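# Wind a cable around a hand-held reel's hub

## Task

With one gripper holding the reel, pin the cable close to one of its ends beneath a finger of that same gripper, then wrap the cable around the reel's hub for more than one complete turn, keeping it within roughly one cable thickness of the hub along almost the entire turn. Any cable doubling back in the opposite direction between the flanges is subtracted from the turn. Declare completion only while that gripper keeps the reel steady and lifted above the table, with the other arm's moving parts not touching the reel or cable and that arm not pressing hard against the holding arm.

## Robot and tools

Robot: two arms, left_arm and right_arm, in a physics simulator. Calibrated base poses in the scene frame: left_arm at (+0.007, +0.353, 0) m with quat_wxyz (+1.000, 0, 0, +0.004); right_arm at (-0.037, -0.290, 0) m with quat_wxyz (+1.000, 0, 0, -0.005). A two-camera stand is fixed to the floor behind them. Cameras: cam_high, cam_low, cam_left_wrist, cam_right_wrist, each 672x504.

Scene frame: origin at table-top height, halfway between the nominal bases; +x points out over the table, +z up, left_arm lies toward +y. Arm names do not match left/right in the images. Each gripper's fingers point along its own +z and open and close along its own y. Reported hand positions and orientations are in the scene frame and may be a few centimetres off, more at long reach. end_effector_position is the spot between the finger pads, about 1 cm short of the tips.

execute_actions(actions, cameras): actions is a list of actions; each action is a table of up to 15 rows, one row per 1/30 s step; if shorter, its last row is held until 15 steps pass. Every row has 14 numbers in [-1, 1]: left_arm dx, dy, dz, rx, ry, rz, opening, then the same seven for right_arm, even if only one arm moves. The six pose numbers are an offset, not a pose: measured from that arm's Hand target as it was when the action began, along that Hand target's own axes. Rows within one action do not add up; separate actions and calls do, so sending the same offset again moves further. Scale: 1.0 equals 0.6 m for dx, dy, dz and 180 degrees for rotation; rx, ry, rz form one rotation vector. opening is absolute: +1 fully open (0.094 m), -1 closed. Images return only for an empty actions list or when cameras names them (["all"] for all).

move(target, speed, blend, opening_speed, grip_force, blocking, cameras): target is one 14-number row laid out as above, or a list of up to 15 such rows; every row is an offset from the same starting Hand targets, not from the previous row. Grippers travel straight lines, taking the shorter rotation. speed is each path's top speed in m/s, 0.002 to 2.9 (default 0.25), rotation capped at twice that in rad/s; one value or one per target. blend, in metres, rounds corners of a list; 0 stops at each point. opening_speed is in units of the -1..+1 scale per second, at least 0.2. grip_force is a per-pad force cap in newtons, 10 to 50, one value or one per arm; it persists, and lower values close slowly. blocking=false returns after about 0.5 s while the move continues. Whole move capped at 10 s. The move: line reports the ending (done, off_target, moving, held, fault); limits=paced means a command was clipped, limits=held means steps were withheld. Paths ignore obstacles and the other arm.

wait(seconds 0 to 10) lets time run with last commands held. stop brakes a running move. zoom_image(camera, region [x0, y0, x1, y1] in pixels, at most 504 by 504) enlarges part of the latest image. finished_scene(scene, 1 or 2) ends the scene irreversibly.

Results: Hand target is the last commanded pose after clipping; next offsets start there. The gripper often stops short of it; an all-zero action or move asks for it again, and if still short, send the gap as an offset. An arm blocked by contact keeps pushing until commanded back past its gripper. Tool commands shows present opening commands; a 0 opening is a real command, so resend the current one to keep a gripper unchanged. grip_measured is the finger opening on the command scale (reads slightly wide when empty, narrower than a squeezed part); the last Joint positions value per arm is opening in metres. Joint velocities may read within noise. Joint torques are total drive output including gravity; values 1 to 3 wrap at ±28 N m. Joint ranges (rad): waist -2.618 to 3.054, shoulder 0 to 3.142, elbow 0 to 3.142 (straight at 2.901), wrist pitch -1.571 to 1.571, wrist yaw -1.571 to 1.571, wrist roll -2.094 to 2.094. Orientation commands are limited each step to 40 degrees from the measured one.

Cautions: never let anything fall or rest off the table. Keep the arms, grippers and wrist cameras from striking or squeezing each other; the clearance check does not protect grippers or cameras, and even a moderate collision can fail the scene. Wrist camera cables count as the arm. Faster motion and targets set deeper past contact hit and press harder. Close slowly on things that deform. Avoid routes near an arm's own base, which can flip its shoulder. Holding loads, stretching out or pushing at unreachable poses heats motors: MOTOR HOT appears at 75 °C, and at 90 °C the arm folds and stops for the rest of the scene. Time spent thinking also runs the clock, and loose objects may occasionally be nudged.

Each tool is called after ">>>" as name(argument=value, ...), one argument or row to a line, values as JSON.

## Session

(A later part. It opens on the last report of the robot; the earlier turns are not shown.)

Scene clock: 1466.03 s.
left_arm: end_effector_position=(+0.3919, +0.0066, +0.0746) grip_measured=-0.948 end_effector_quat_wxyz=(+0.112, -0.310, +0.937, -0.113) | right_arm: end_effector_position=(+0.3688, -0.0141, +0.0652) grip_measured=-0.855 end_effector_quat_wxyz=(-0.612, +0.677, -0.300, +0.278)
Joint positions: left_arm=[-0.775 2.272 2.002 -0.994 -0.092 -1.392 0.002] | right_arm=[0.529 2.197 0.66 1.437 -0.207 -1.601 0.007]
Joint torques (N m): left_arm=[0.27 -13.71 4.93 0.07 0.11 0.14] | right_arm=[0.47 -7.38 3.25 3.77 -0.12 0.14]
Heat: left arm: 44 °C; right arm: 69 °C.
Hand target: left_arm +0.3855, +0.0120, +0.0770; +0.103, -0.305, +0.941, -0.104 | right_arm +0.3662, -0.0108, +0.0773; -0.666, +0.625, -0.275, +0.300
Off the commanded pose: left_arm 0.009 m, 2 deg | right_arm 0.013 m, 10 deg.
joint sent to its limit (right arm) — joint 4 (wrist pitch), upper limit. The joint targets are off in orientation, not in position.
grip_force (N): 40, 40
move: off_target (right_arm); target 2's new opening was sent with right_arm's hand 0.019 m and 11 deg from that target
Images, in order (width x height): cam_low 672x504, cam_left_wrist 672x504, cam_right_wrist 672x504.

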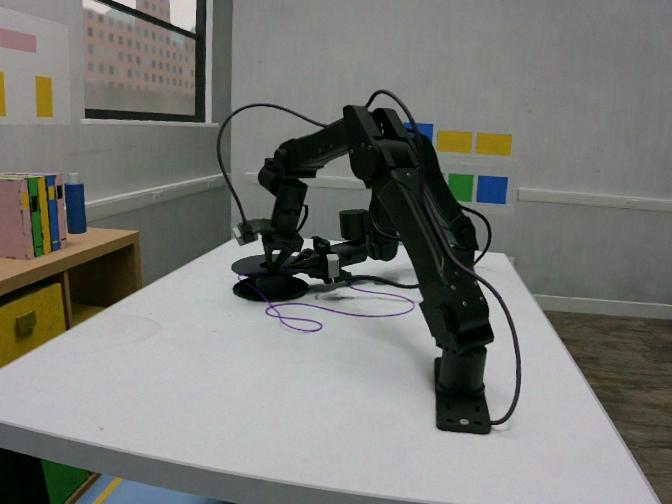

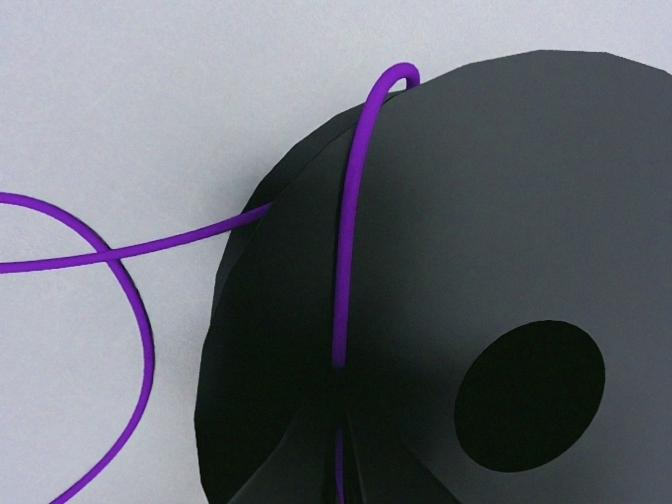

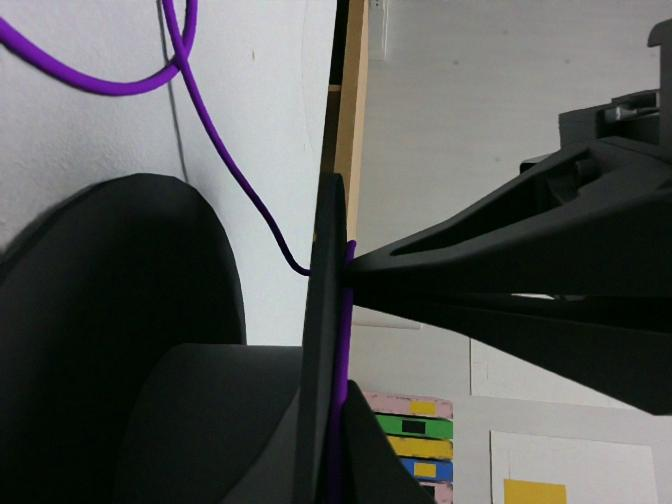

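>>> move(
  target=[0,0,0,0,0,0,-0.55,0,0,0,0,0,0,-0.97],
  opening_speed=0.8,
  grip_force=[40,50],
)

>>> move(
  target=[-0.02,0.03,-0.23,0,0,0,-0.55,0,0,0,0,0,0,-0.97],
  speed=0.15,
  cameras=["all"],
)

Scene clock: 1474.37 s.
left_arm: end_effector_position=(+0.3968, +0.0014, +0.0771) grip_measured=-0.553 end_effector_quat_wxyz=(+0.118, -0.310, +0.935, -0.127) | right_arm: end_effector_position=(+0.3690, -0.0138, +0.0657) grip_measured=-0.863 end_effector_quat_wxyz=(-0.611, +0.678, -0.297, +0.280)
Joint positions: left_arm=[-0.775 2.271 2.002 -0.964 -0.091 -1.391 0.021] | right_arm=[0.529 2.197 0.661 1.438 -0.208 -1.609 0.006]
Joint torques (N m): left_arm=[0.28 -13.67 5.05 -0.15 0.09 0.12] | right_arm=[0.47 -7.39 3.17 3.77 -0.13 0.23]
Heat: left arm: 43 °C; right arm: 70 °C.
Hand target: left_arm +0.3856, +0.0120, +0.0770; +0.103, -0.305, +0.941, -0.104 | right_arm +0.3662, -0.0108, +0.0774; -0.666, +0.625, -0.275, +0.300
Off the commanded pose: left_arm 0.015 m, 3 deg | right_arm 0.012 m, 9 deg.
joint sent to its limit (right arm) — joint 4 (wrist pitch), upper limit. The joint targets are off in orientation, not in position.
grip_force (N): 40, 50
move: off_target (left_arm, right_arm)

Scene clock: 1476.13 s.
left_arm: end_effector_position=(+0.3484, +0.0489, +0.1764) grip_measured=-0.552 end_effector_quat_wxyz=(+0.087, -0.308, +0.944, -0.078) | right_arm: end_effector_position=(+0.3693, -0.0136, +0.0662) grip_measured=-0.865 end_effector_quat_wxyz=(-0.612, +0.678, -0.297, +0.281)
Joint positions: left_arm=[-0.769 2.146 2.23 -1.435 -0.078 -1.382 0.021] | right_arm=[0.529 2.197 0.663 1.438 -0.208 -1.608 0.006]
Joint torques (N m): left_arm=[0.54 -15.23 7.68 0.07 -0.02 0.12] | right_arm=[0.47 -7.42 3.06 3.78 -0.13 0.22]
Heat: left arm: 44 °C; right arm: 70 °C.
Hand target: left_arm +0.3496, +0.0517, +0.2059; +0.103, -0.305, +0.941, -0.104 | right_arm +0.3662, -0.0108, +0.0774; -0.666, +0.625, -0.275, +0.300
Off the commanded pose: left_arm 0.030 m, 4 deg | right_arm 0.012 m, 9 deg.
joint sent to its limit (right arm) — joint 4 (wrist pitch), upper limit. The joint targets are off in orientation, not in position.
grip_force (N): 40, 50
move: off_target (left_arm, right_arm)

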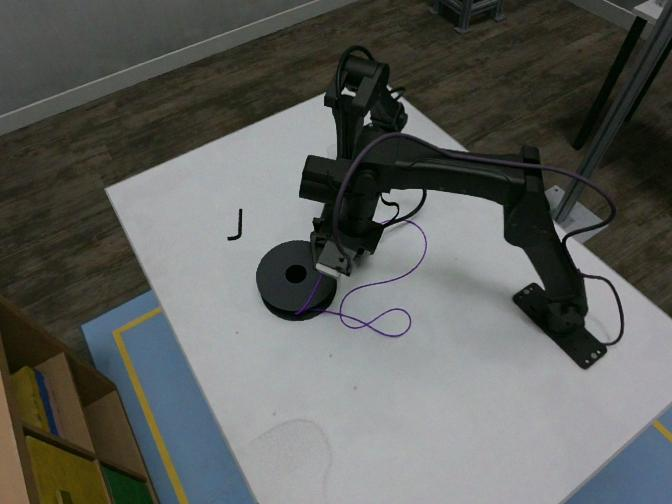

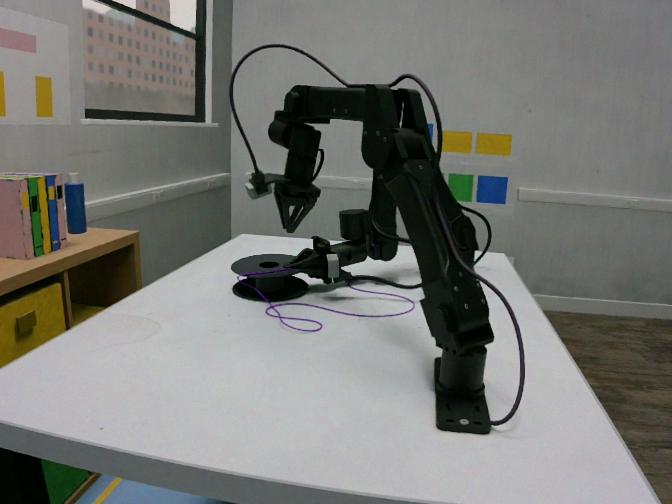

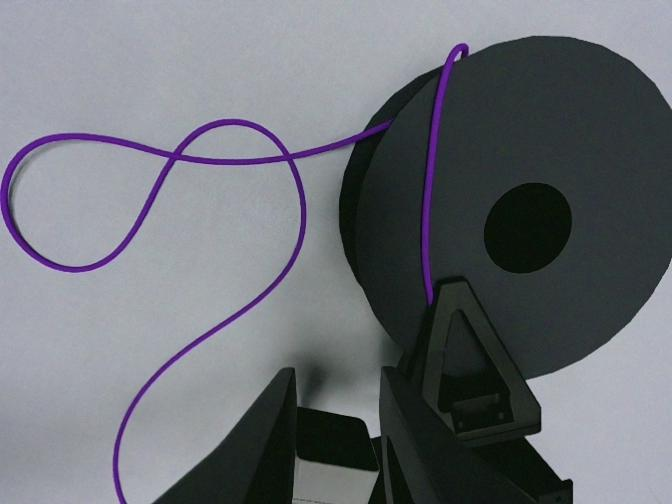

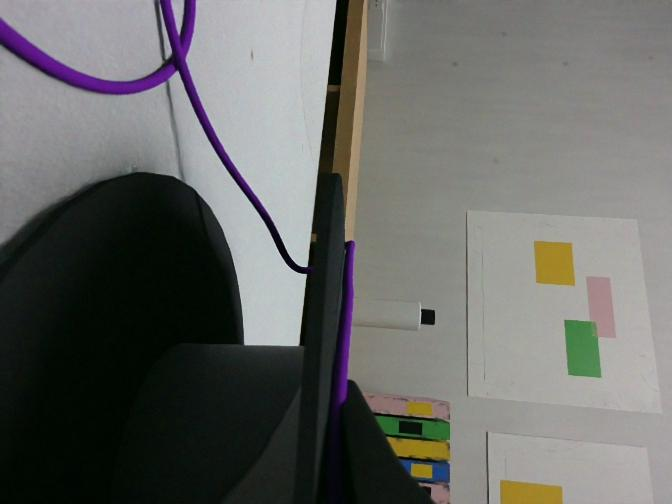

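>>> move(
  target=[
    [-0.164,0.419,-0.2545,0,0,0,-0.55,0,0,0,0,0,0,-0.97],
    [-0.164,0.419,-0.2545,0,0,0,-0.55,0.002,-0.1994,0.0137,0,0,0,-0.97],
    [-0.164,0.419,-0.2545,0,0,0,-0.55,-0.0227,-0.4292,0.0268,0.1652,0.1987,0.4702,-0.97],
  ],
  speed=[0.25,0.1,0.2],
  blend=[0.03,0.03,0],
  cameras=["all"],
)

Scene clock: 1507.73 s.
left_arm: end_effector_position=(+0.2521, +0.3295, +0.3002) grip_measured=-0.552 end_effector_quat_wxyz=(+0.185, -0.310, +0.923, -0.131) | right_arm: end_effector_position=(+0.3595, +0.0045, +0.2770) grip_measured=-0.869 end_effector_quat_wxyz=(+0.670, -0.058, +0.738, -0.050)
Joint positions: left_arm=[-0.018 1.263 1.686 -1.552 0.123 -0.686 0.021] | right_arm=[0.942 1.701 1.16 0.38 0.922 -0.024 0.006]
Joint torques (N m): left_arm=[0.53 -3.12 3.47 0.53 0.18 0.14] | right_arm=[0.5 -14.63 10.7 2.65 0.25 0.27]
Heat: left arm: 47 °C; right arm: 71 °C.
Hand target: left_arm +0.2494, +0.3299, +0.2997; +0.103, -0.305, +0.941, -0.104 | right_arm +0.3544, +0.0000, +0.3353; +0.707, +0.000, +0.707, +0.001
Off the commanded pose: left_arm 0.003 m, 10 deg | right_arm 0.059 m, 10 deg.
joint sent to its limit (left arm) — joint 4 (wrist pitch), lower limit. The joint targets are off in orientation, not in position.
grip_force (N): 40, 50
move: off_target (left_arm, right_arm)

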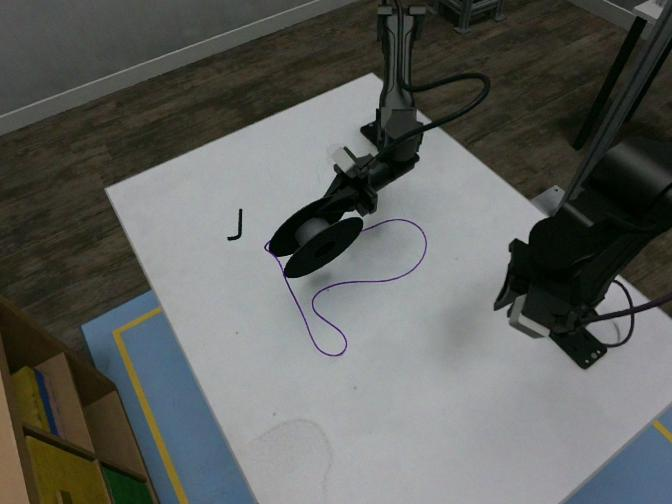

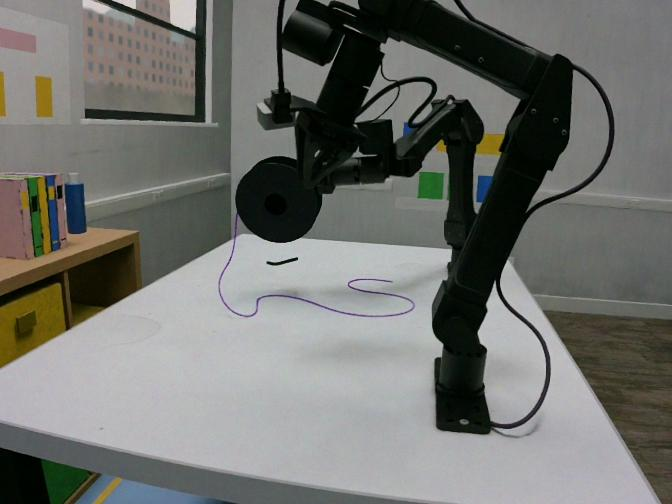

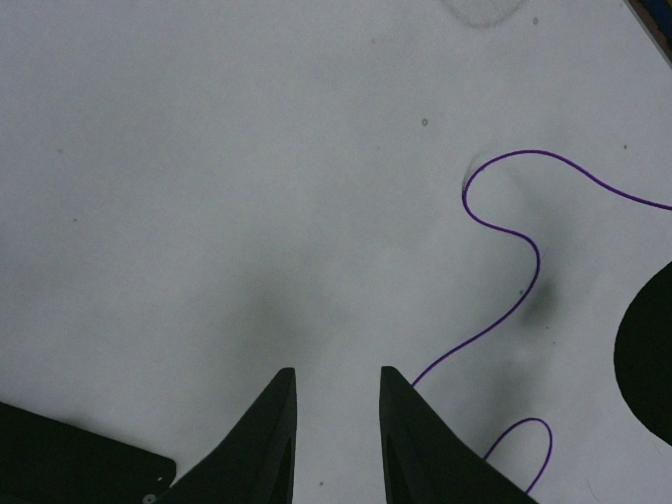

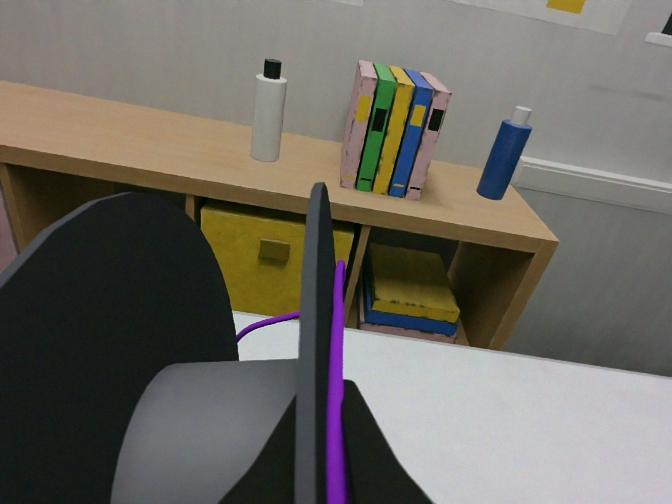

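>>> move(
  target=[0.0533,-0.2847,0.3727,0.0056,-0.0839,0.2607,0.2,0,0,0,0,0,0,-0.97],
  speed=0.2,
  cameras=["all"],
)

Scene clock: 1600.17 s.
left_arm: end_effector_position=(+0.3678, +0.1486, +0.1230) grip_measured=+0.198 end_effector_quat_wxyz=(+0.243, +0.081, +0.966, -0.025) | right_arm: end_effector_position=(+0.3594, +0.0045, +0.2769) grip_measured=-0.869 end_effector_quat_wxyz=(+0.670, -0.058, +0.738, -0.050)
Joint positions: left_arm=[-0.609 1.701 1.32 -0.732 -0.192 -0.389 0.056] | right_arm=[0.942 1.701 1.16 0.379 0.922 -0.023 0.006]
Joint torques (N m): left_arm=[-0.13 -7.04 6.27 0.79 -0.26 0.11] | right_arm=[0.46 -14.64 10.71 2.66 0.26 0.27]
Heat: left arm: 38 °C; right arm: 65 °C.
Hand target: left_arm +0.3759, +0.1457, +0.1258; +0.258, +0.084, +0.962, -0.023 | right_arm +0.3544, +0.0000, +0.3353; +0.707, +0.000, +0.707, +0.001
Off the commanded pose: left_arm 0.009 m, 2 deg | right_arm 0.059 m, 10 deg.
grip_force (N): 40, 50
move: off_target (right_arm)

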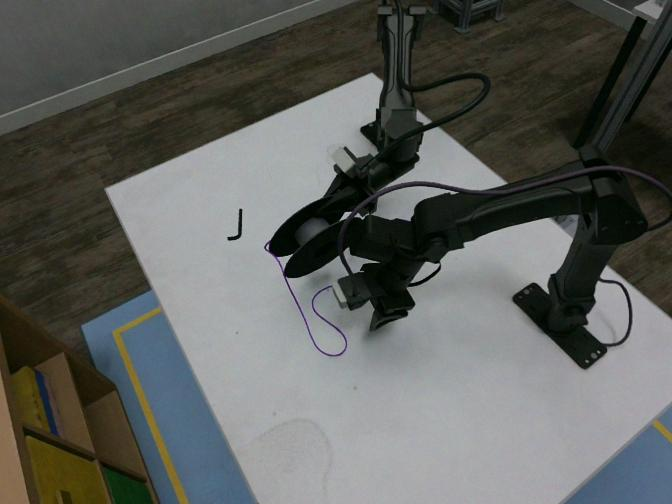

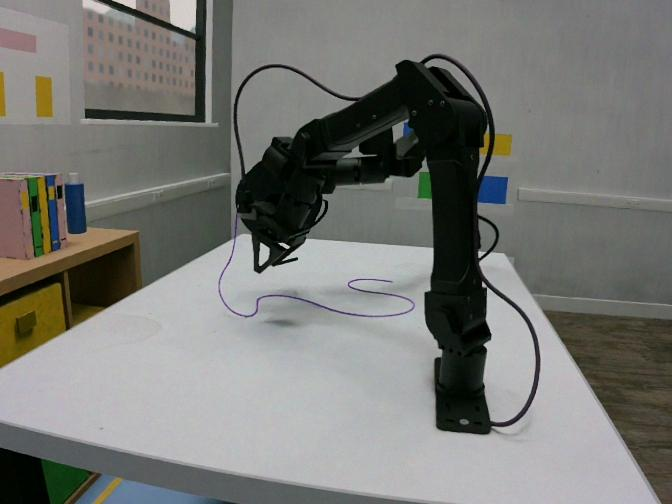

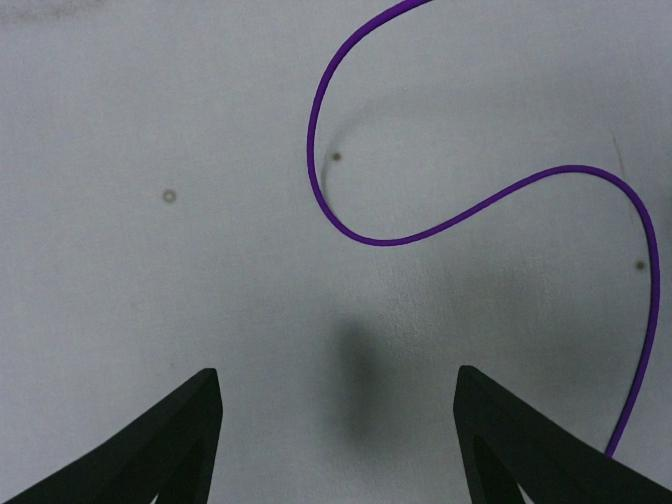

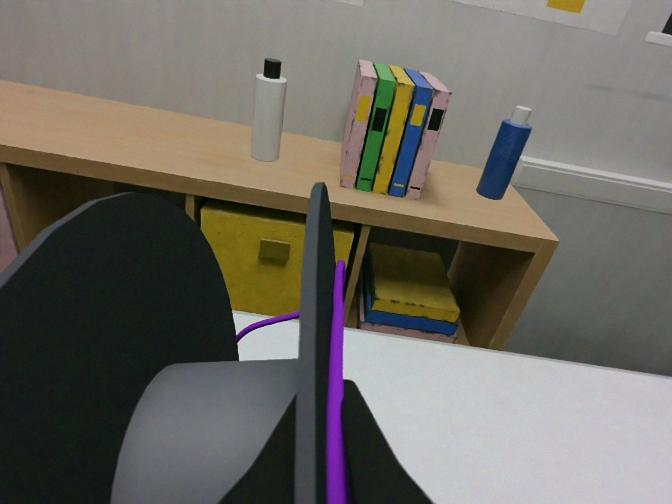

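>>> move(
  target=[-0.005,-0.0063,0.117,-0.0464,0.0277,-0.0885,0.1,0,0,0,0,0,0,-0.97],
  speed=0.15,
  cameras=["cam_left_wrist","cam_low"],
)

Scene clock: 1644.77 s.
left_arm: end_effector_position=(+0.4050, +0.1396, +0.0628) grip_measured=+0.102 end_effector_quat_wxyz=(+0.206, -0.063, +0.976, +0.011) | right_arm: end_effector_position=(+0.3594, +0.0045, +0.2769) grip_measured=-0.869 end_effector_quat_wxyz=(+0.670, -0.058, +0.738, -0.050)
Joint positions: left_arm=[-0.609 1.995 1.495 -0.751 -0.269 -0.687 0.052] | right_arm=[0.942 1.701 1.16 0.379 0.922 -0.023 0.006]
Joint torques (N m): left_arm=[-0.53 -8.54 8.36 0.31 -0.34 -0.09] | right_arm=[0.5 -14.64 10.7 2.65 0.25 0.26]
Heat: left arm: 38 °C; right arm: 65 °C.
Hand target: left_arm +0.4125, +0.1354, +0.0665; +0.216, -0.068, +0.974, +0.015 | right_arm +0.3544, +0.0000, +0.3353; +0.707, +0.000, +0.707, +0.001
Off the commanded pose: left_arm 0.009 m, 1 deg | right_arm 0.059 m, 10 deg.
grip_force (N): 40, 50
move: off_target (right_arm)
Images, in order (width x height): cam_low 672x504, cam_left_wrist 672x504.

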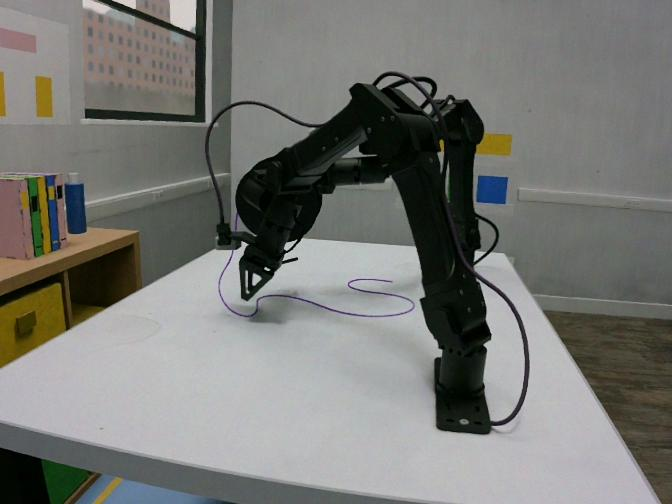

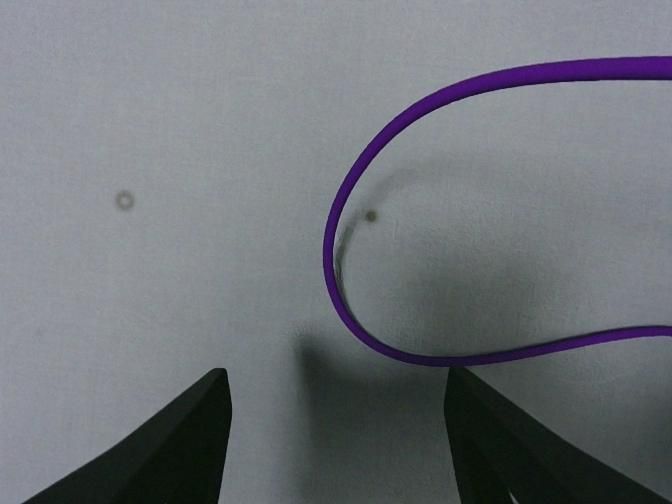

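>>> move(
  target=[0,0.003,0.09,0,0,0,0.1,0,0,0,0,0,0,-0.97],
  speed=0.08,
  cameras=["cam_left_wrist","cam_low"],
)

Scene clock: 1655.10 s.
left_arm: end_effector_position=(+0.4277, +0.1411, +0.0219) grip_measured=+0.102 end_effector_quat_wxyz=(+0.208, -0.070, +0.975, +0.014) | right_arm: end_effector_position=(+0.3594, +0.0045, +0.2769) grip_measured=-0.869 end_effector_quat_wxyz=(+0.670, -0.058, +0.738, -0.050)
Joint positions: left_arm=[-0.579 2.109 1.495 -0.629 -0.269 -0.67 0.052] | right_arm=[0.942 1.701 1.16 0.379 0.922 -0.023 0.006]
Joint torques (N m): left_arm=[0.36 -9.29 5.7 0.59 -0.2 0.11] | right_arm=[0.49 -14.64 10.7 2.67 0.25 0.26]
Heat: left arm: 39 °C; right arm: 65 °C.
Hand target: left_arm +0.4347, +0.1404, +0.0176; +0.216, -0.068, +0.974, +0.015 | right_arm +0.3544, +0.0000, +0.3353; +0.707, +0.000, +0.707, +0.001
Off the commanded pose: left_arm 0.008 m, 1 deg | right_arm 0.059 m, 10 deg.
grip_force (N): 40, 50
move: off_target (right_arm)
Images, in order (width x height): cam_low 672x504, cam_left_wrist 672x504.

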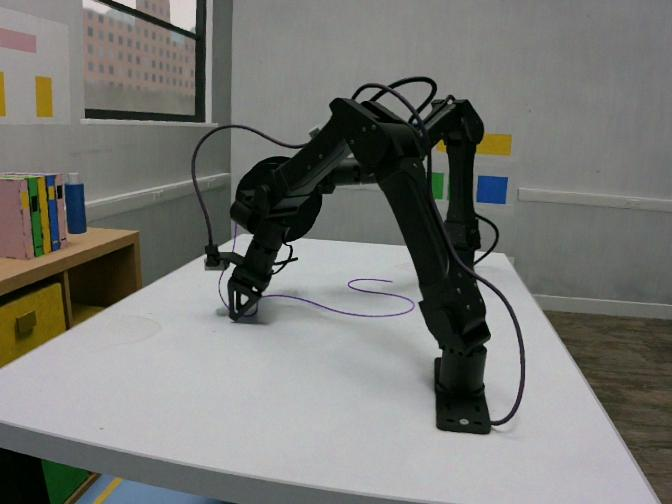

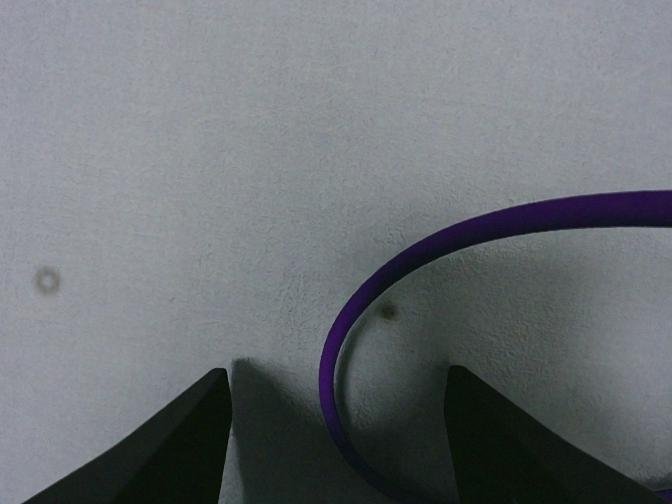

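Nicely positioned. Slightly lower, then close.

>>> move(
  target=[0,0,0.012,0,0,0,0.1,0,0,0,0,0,0,-0.97],
  speed=0.06,
)

>>> move(
  target=[0,0,0,0,0,0,-1,0,0,0,0,0,0,-0.97],
  speed=0.06,
  opening_speed=1,
  cameras=["cam_left_wrist"],
)

Scene clock: 1660.17 s.
left_arm: end_effector_position=(+0.4315, +0.1402, +0.0193) grip_measured=+0.102 end_effector_quat_wxyz=(+0.213, -0.070, +0.975, +0.011) | right_arm: end_effector_position=(+0.3594, +0.0045, +0.2769) grip_measured=-0.869 end_effector_quat_wxyz=(+0.670, -0.058, +0.738, -0.050)
Joint positions: left_arm=[-0.576 2.119 1.495 -0.608 -0.269 -0.665 0.052] | right_arm=[0.942 1.701 1.16 0.379 0.922 -0.023 0.006]
Joint torques (N m): left_arm=[0.54 -8.72 5.63 0.58 -0.19 0.11] | right_arm=[0.47 -14.65 10.71 2.66 0.26 0.26]
Heat: left arm: 39 °C; right arm: 65 °C.
Hand target: left_arm +0.4378, +0.1408, +0.0111; +0.216, -0.068, +0.974, +0.015 | right_arm +0.3544, +0.0000, +0.3353; +0.707, +0.000, +0.707, +0.001
Off the commanded pose: left_arm 0.010 m, 1 deg | right_arm 0.059 m, 10 deg.
grip_force (N): 40, 50
move: off_target (right_arm)

Scene clock: 1662.43 s.
left_arm: end_effector_position=(+0.4315, +0.1402, +0.0194) grip_measured=-0.930 end_effector_quat_wxyz=(+0.213, -0.070, +0.975, +0.011) | right_arm: end_effector_position=(+0.3595, +0.0044, +0.2769) grip_measured=-0.869 end_effector_quat_wxyz=(+0.670, -0.058, +0.738, -0.050)
Joint positions: left_arm=[-0.576 2.119 1.495 -0.608 -0.269 -0.665 0.003] | right_arm=[0.942 1.701 1.16 0.379 0.922 -0.023 0.006]
Joint torques (N m): left_arm=[0.57 -8.72 5.65 0.59 -0.18 0.11] | right_arm=[0.5 -14.64 10.71 2.68 0.25 0.26]
Heat: left arm: 39 °C; right arm: 65 °C.
Hand target: left_arm +0.4378, +0.1408, +0.0111; +0.216, -0.068, +0.974, +0.015 | right_arm +0.3544, +0.0000, +0.3353; +0.707, +0.000, +0.707, +0.001
Off the commanded pose: left_arm 0.010 m, 1 deg | right_arm 0.059 m, 10 deg.
grip_force (N): 40, 50
move: off_target (right_arm)
Images, in order (width x height): cam_left_wrist 672x504.

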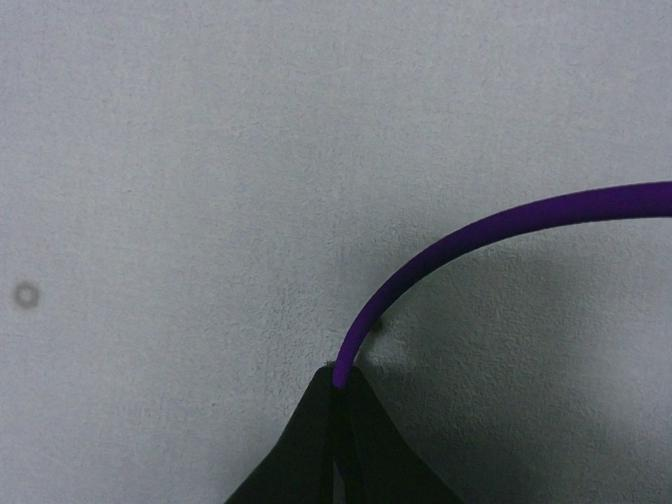

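>>> move(
  target=[0.0557,0.0228,-0.1785,0.285,-0.2193,0.2611,-1,0,0,0,0,0,0,-0.97],
  speed=0.12,
  cameras=["all"],
)

Scene clock: 1700.90 s.
left_arm: end_effector_position=(+0.3619, +0.1439, +0.0834) grip_measured=-0.931 end_effector_quat_wxyz=(+0.479, +0.400, +0.726, -0.288) | right_arm: end_effector_position=(+0.3594, +0.0044, +0.2768) grip_measured=-0.869 end_effector_quat_wxyz=(+0.670, -0.058, +0.738, -0.050)
Joint positions: left_arm=[-0.245 1.709 0.593 0.587 0.734 0.335 0.003] | right_arm=[0.942 1.701 1.16 0.379 0.923 -0.023 0.006]
Joint torques (N m): left_arm=[0.47 -8.42 3.29 1.31 0.43 0.12] | right_arm=[0.47 -14.64 10.7 2.66 0.24 0.25]
Heat: left arm: 40 °C; right arm: 65 °C.
Hand target: left_arm +0.3611, +0.1438, +0.0940; +0.496, +0.409, +0.710, -0.287 | right_arm +0.3544, +0.0000, +0.3353; +0.707, +0.000, +0.707, +0.001
Off the commanded pose: left_arm 0.011 m, 3 deg | right_arm 0.059 m, 10 deg.
grip_force (N): 40, 50
move: off_target (left_arm, right_arm)

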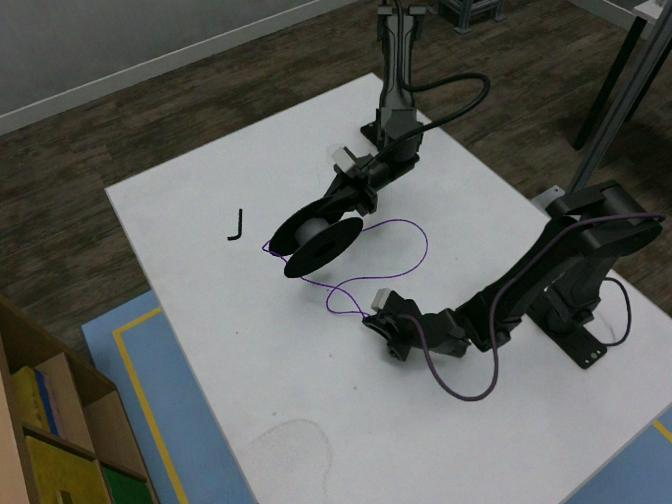

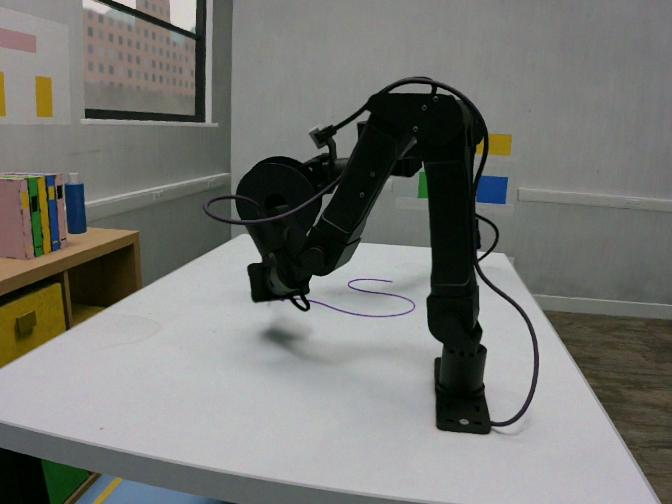

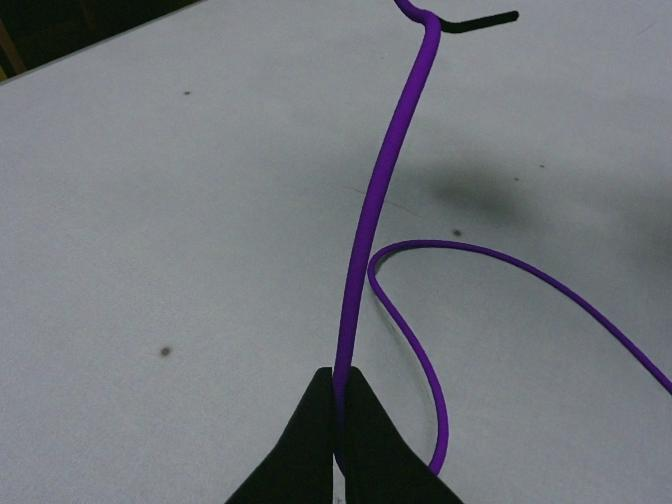

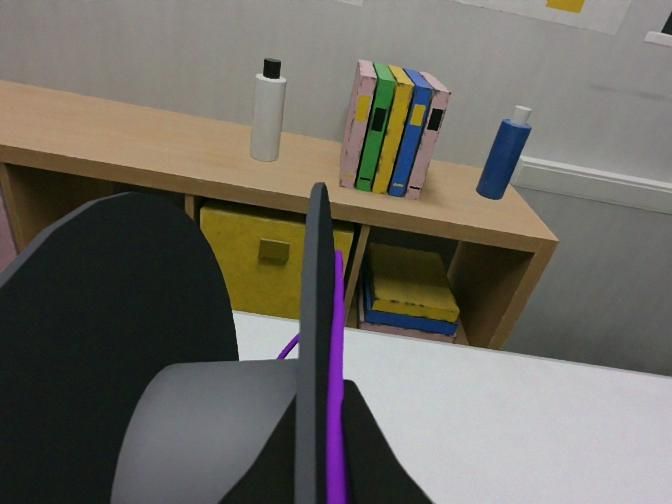

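>>> move(
  target=[
    [-0.066,-0.1195,-0.077,0,0,0,-1,0,0,0,0,0,0,-0.97],
    [-0.189,-0.163,-0.1485,0,0,0,-1,0,0,0,0,0,0,-0.97],
  ],
  speed=0.12,
  blend=[0.03,0],
  cameras=["all"],
)

>>> zoom_image(
  camera="cam_low",
  region=[200, 130, 380, 320],
)

>>> zoom_image(
  camera="cam_high",
  region=[240, 170, 440, 350],
)

Scene clock: 1717.57 s.
left_arm: end_effector_position=(+0.2533, +0.1365, +0.2083) grip_measured=-0.932 end_effector_quat_wxyz=(+0.476, +0.408, +0.725, -0.285) | right_arm: end_effector_position=(+0.3574, +0.0056, +0.2796) grip_measured=-0.869 end_effector_quat_wxyz=(+0.672, -0.056, +0.737, -0.045)
Joint positions: left_arm=[-0.429 0.944 0.615 -0.147 0.576 0.246 0.003] | right_arm=[0.947 1.695 1.16 0.379 0.922 -0.019 0.006]
Joint torques (N m): left_arm=[-0.44 -3.45 9.33 1.15 0.22 -0.05] | right_arm=[0.12 -14.05 10.76 2.67 0.26 0.2]
Heat: left arm: 40 °C; right arm: 64 °C.
Hand target: left_arm +0.2540, +0.1338, +0.2312; +0.496, +0.409, +0.710, -0.287 | right_arm +0.3545, -0.0001, +0.3353; +0.707, +0.000, +0.707, +0.000
Off the commanded pose: left_arm 0.023 m, 3 deg | right_arm 0.056 m, 10 deg.
grip_force (N): 40, 50
move: off_target (left_arm, right_arm)

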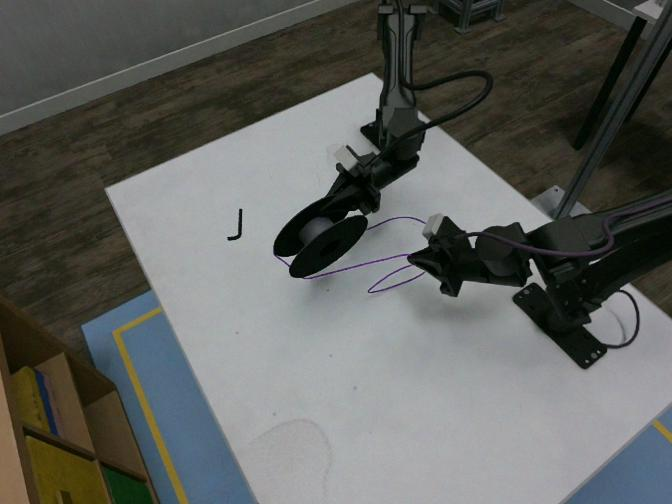

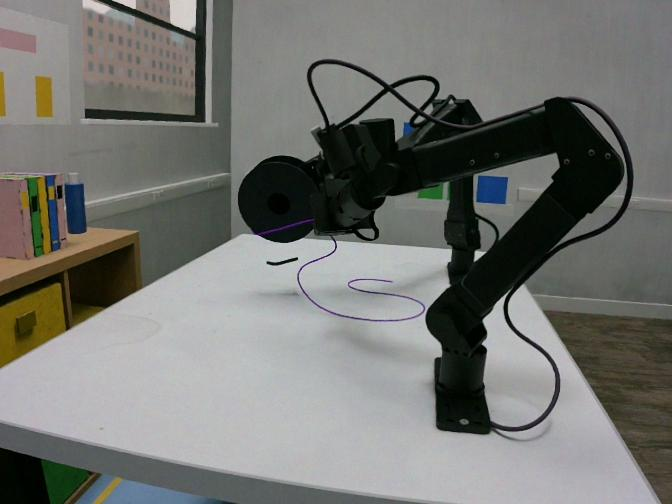

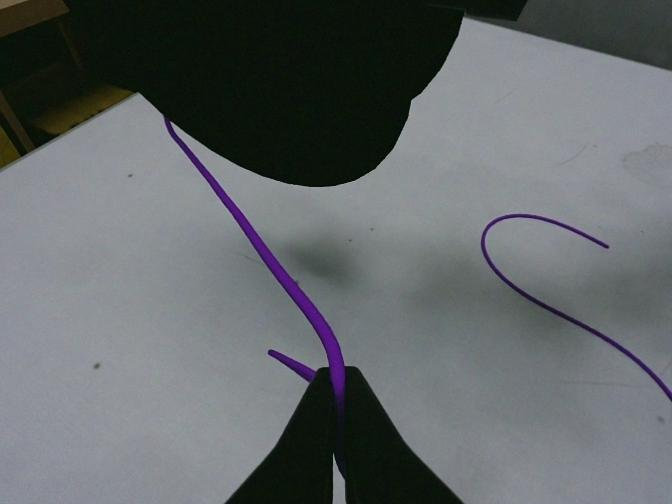

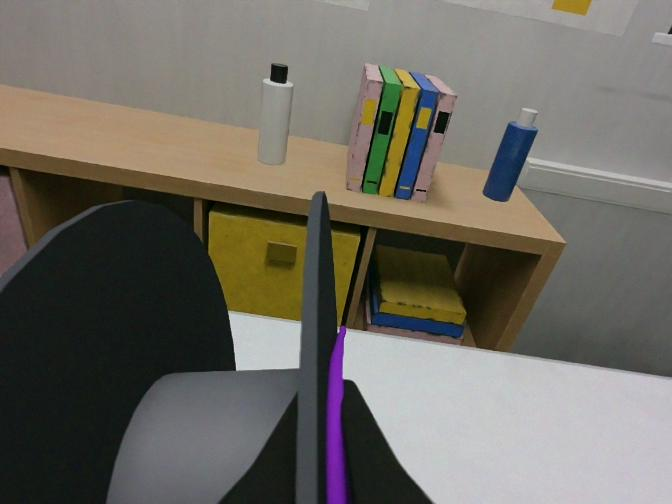

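Scaled by 2.653.

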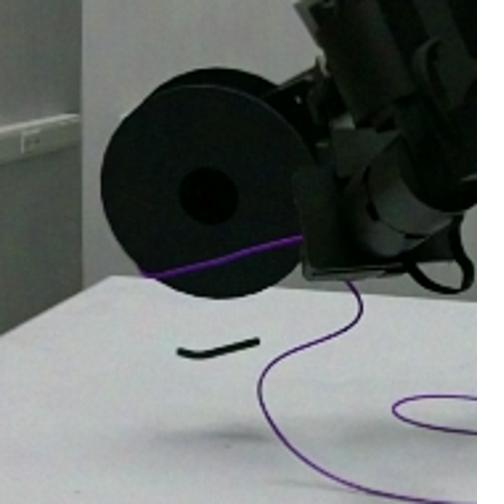

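Scaled by 2.520.

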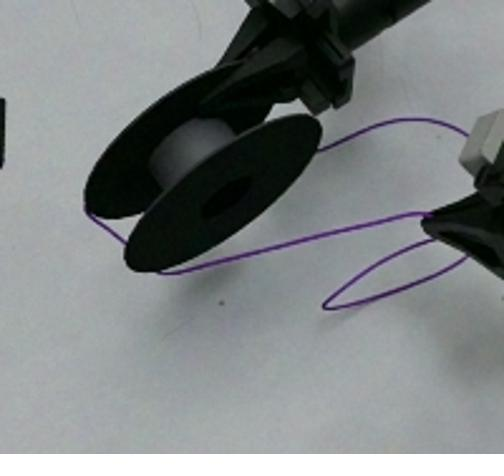

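>>> move(
  target=[
    [0.218,0.0828,0.1077,0.04,0,0.014,-1,0,0,0,0,0,0,-0.97],
    [0.1818,0.2453,0.256,0.0783,0,0.0285,-1,0,0,0,0,0,0,-0.97],
    [-0.0093,0.3458,0.3915,0.0783,0,0.0285,-1,0,0,0,0,0,0,-0.97],
  ],
  speed=0.15,
  blend=[0.03,0.03,0],
  cameras=["all"],
)

>>> zoom_image(
  camera="cam_low",
  region=[200, 130, 380, 320],
)

>>> zoom_image(
  camera="cam_high",
  region=[220, 170, 420, 350],
)

Scene clock: 1804.13 s.
left_arm: end_effector_position=(+0.5398, +0.0489, +0.1560) grip_measured=-0.932 end_effector_quat_wxyz=(+0.451, +0.493, +0.656, -0.350) | right_arm: end_effector_position=(+0.3574, +0.0053, +0.2796) grip_measured=-0.869 end_effector_quat_wxyz=(+0.672, -0.056, +0.737, -0.046)
Joint positions: left_arm=[-0.291 2.339 1.903 -0.18 0.926 0.5 0.003] | right_arm=[0.947 1.695 1.16 0.379 0.924 -0.019 0.006]
Joint torques (N m): left_arm=[-0.23 -11.32 9.28 0.93 0.37 0.1] | right_arm=[0.12 -14.06 10.74 2.67 0.24 0.2]
Heat: left arm: 41 °C; right arm: 64 °C.
Hand target: left_arm +0.5451, +0.0449, +0.1558; +0.455, +0.498, +0.650, -0.349 | right_arm +0.3545, -0.0001, +0.3353; +0.707, +0.000, +0.707, +0.000
Off the commanded pose: left_arm 0.007 m, 1 deg | right_arm 0.056 m, 10 deg.
grip_force (N): 40, 50
move: off_target (right_arm)

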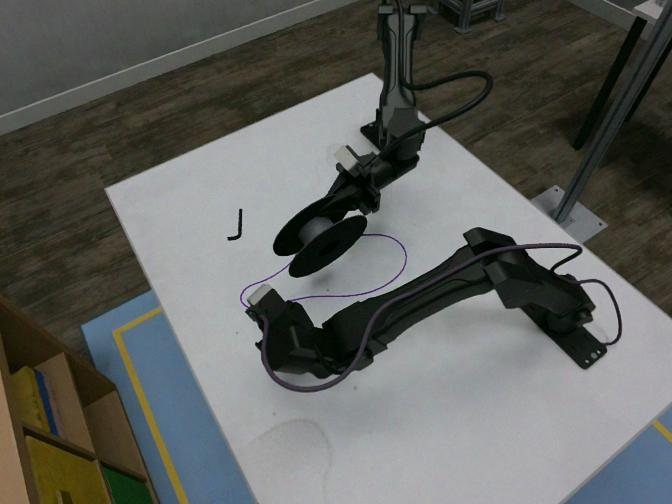

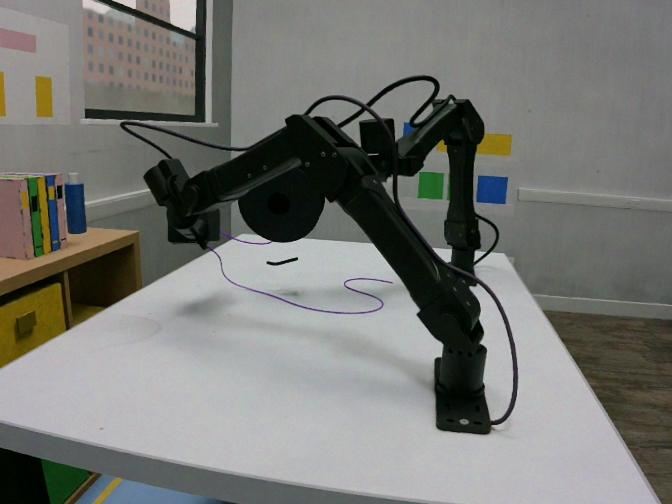

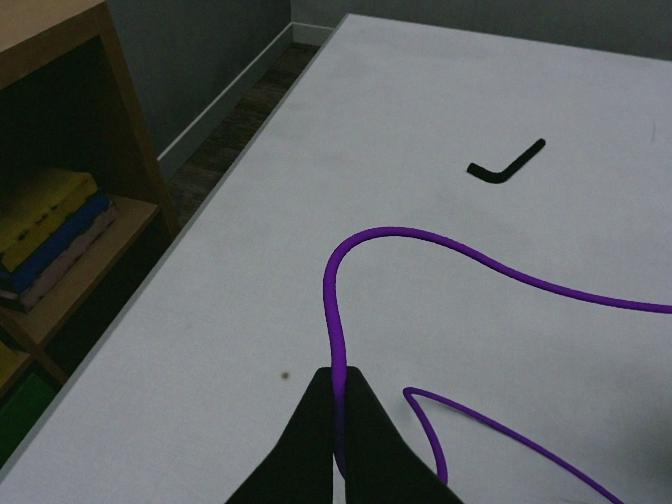

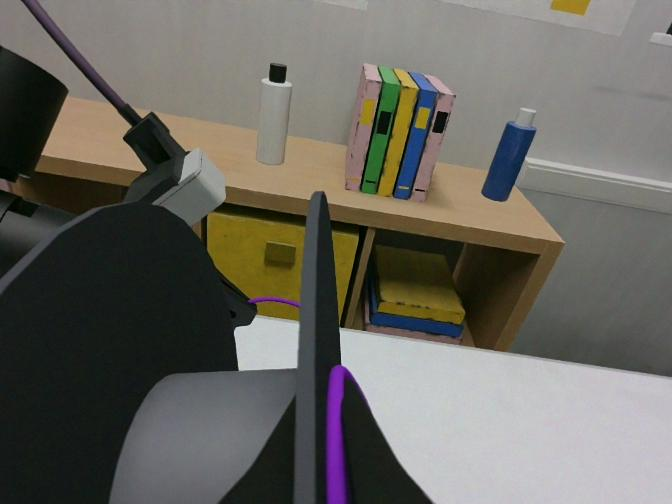

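Scaled by 2.653.

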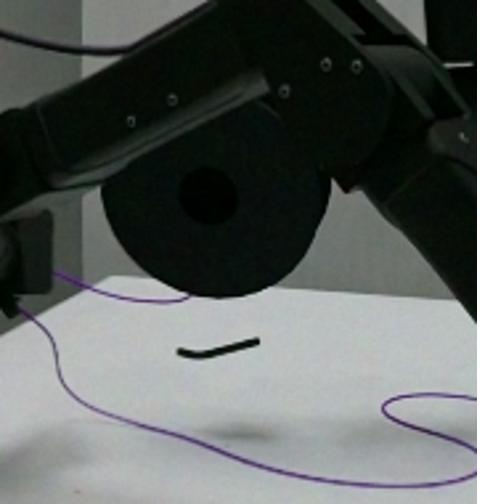

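Scaled by 2.520.

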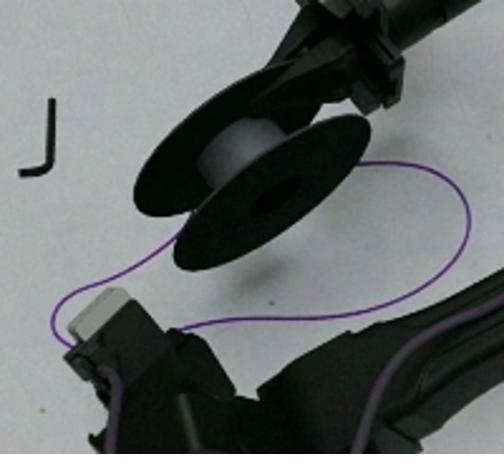

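>>> move(
  target=[
    [0.1215,-0.1288,0.0075,0,0,0,-1,0,0,0,0,0,0,-0.97],
    [0.1477,-0.3498,-0.0645,0.05,0,0.018,-1,0,0,0,0,0,0,-0.97],
    [0.0888,-0.4777,-0.1955,0.1044,0,0.038,-1,0,0,0,0,0,0,-0.97],
    [-0.0442,-0.5143,-0.2692,0.1044,0,0.038,-1,0,0,0,0,0,0,-0.97],
  ],
  speed=0.13,
  blend=[0.03,0.03,0.03,0],
  cameras=["all"],
)

>>> zoom_image(
  camera="cam_low",
  region=[200, 130, 380, 320],
)

>>> zoom_image(
  camera="cam_high",
  region=[240, 170, 440, 350],
)

Scene clock: 1898.93 s.
left_arm: end_effector_position=(+0.2086, +0.1033, +0.2155) grip_measured=-0.932 end_effector_quat_wxyz=(+0.365, +0.596, +0.575, -0.425) | right_arm: end_effector_position=(+0.3574, +0.0053, +0.2796) grip_measured=-0.869 end_effector_quat_wxyz=(+0.672, -0.056, +0.737, -0.046)
Joint positions: left_arm=[-0.378 1.274 0.913 -0.613 1.103 0.861 0.003] | right_arm=[0.947 1.695 1.16 0.379 0.924 -0.019 0.006]
Joint torques (N m): left_arm=[0.61 -5.52 8.84 0.51 0.78 0.17] | right_arm=[0.1 -14.11 10.74 2.67 0.24 0.2]
Heat: left arm: 41 °C; right arm: 64 °C.
Hand target: left_arm +0.2100, +0.1026, +0.2363; +0.387, +0.604, +0.554, -0.423 | right_arm +0.3545, -0.0001, +0.3353; +0.707, +0.000, +0.707, +0.000
Off the commanded pose: left_arm 0.021 m, 4 deg | right_arm 0.056 m, 10 deg.
grip_force (N): 40, 50
move: off_target (left_arm, right_arm)

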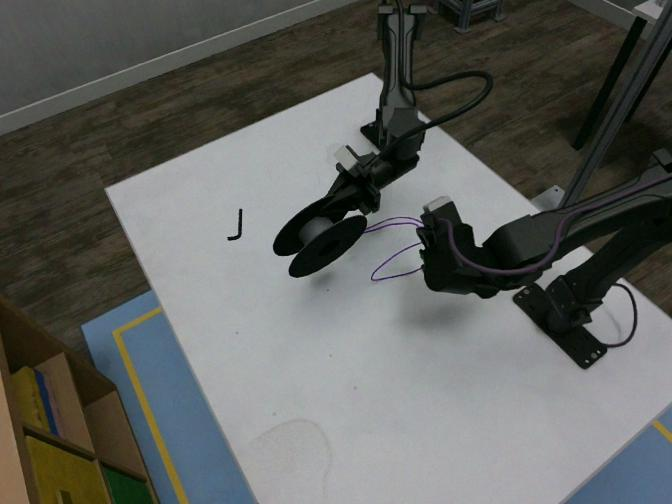

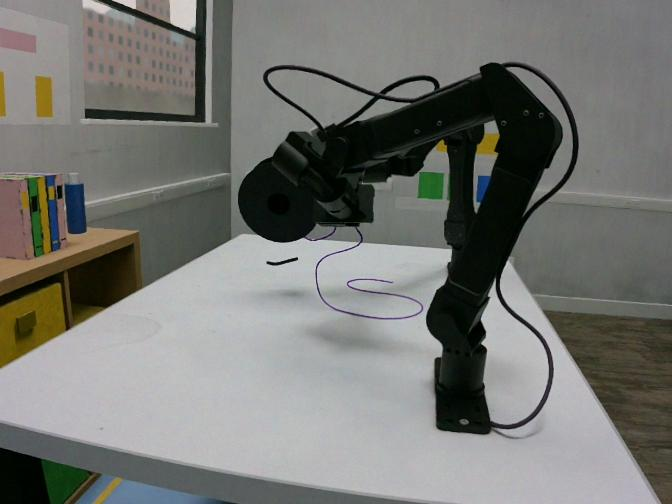

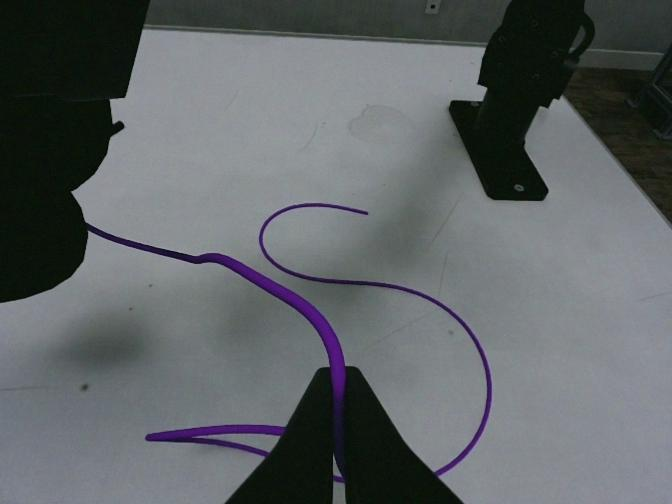

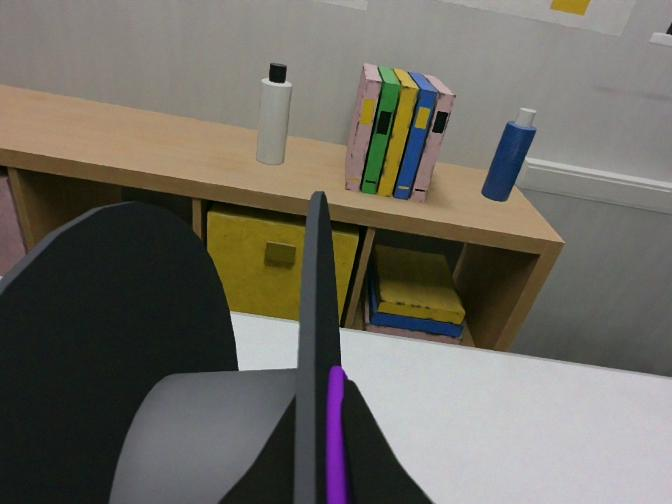

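Scaled by 2.653.

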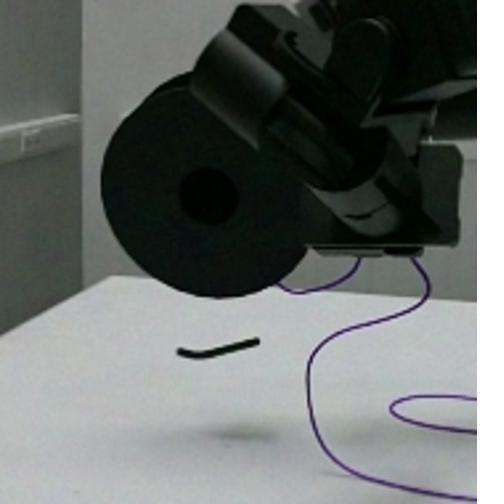

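Scaled by 2.520.

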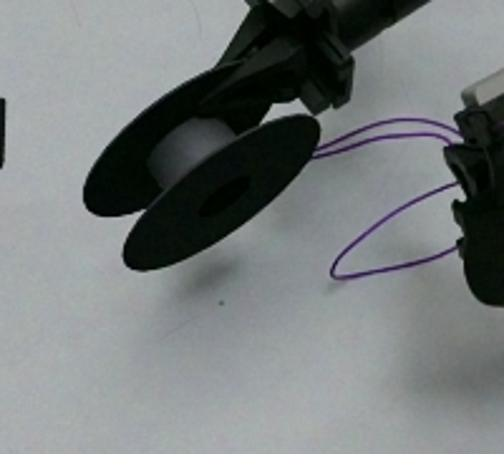

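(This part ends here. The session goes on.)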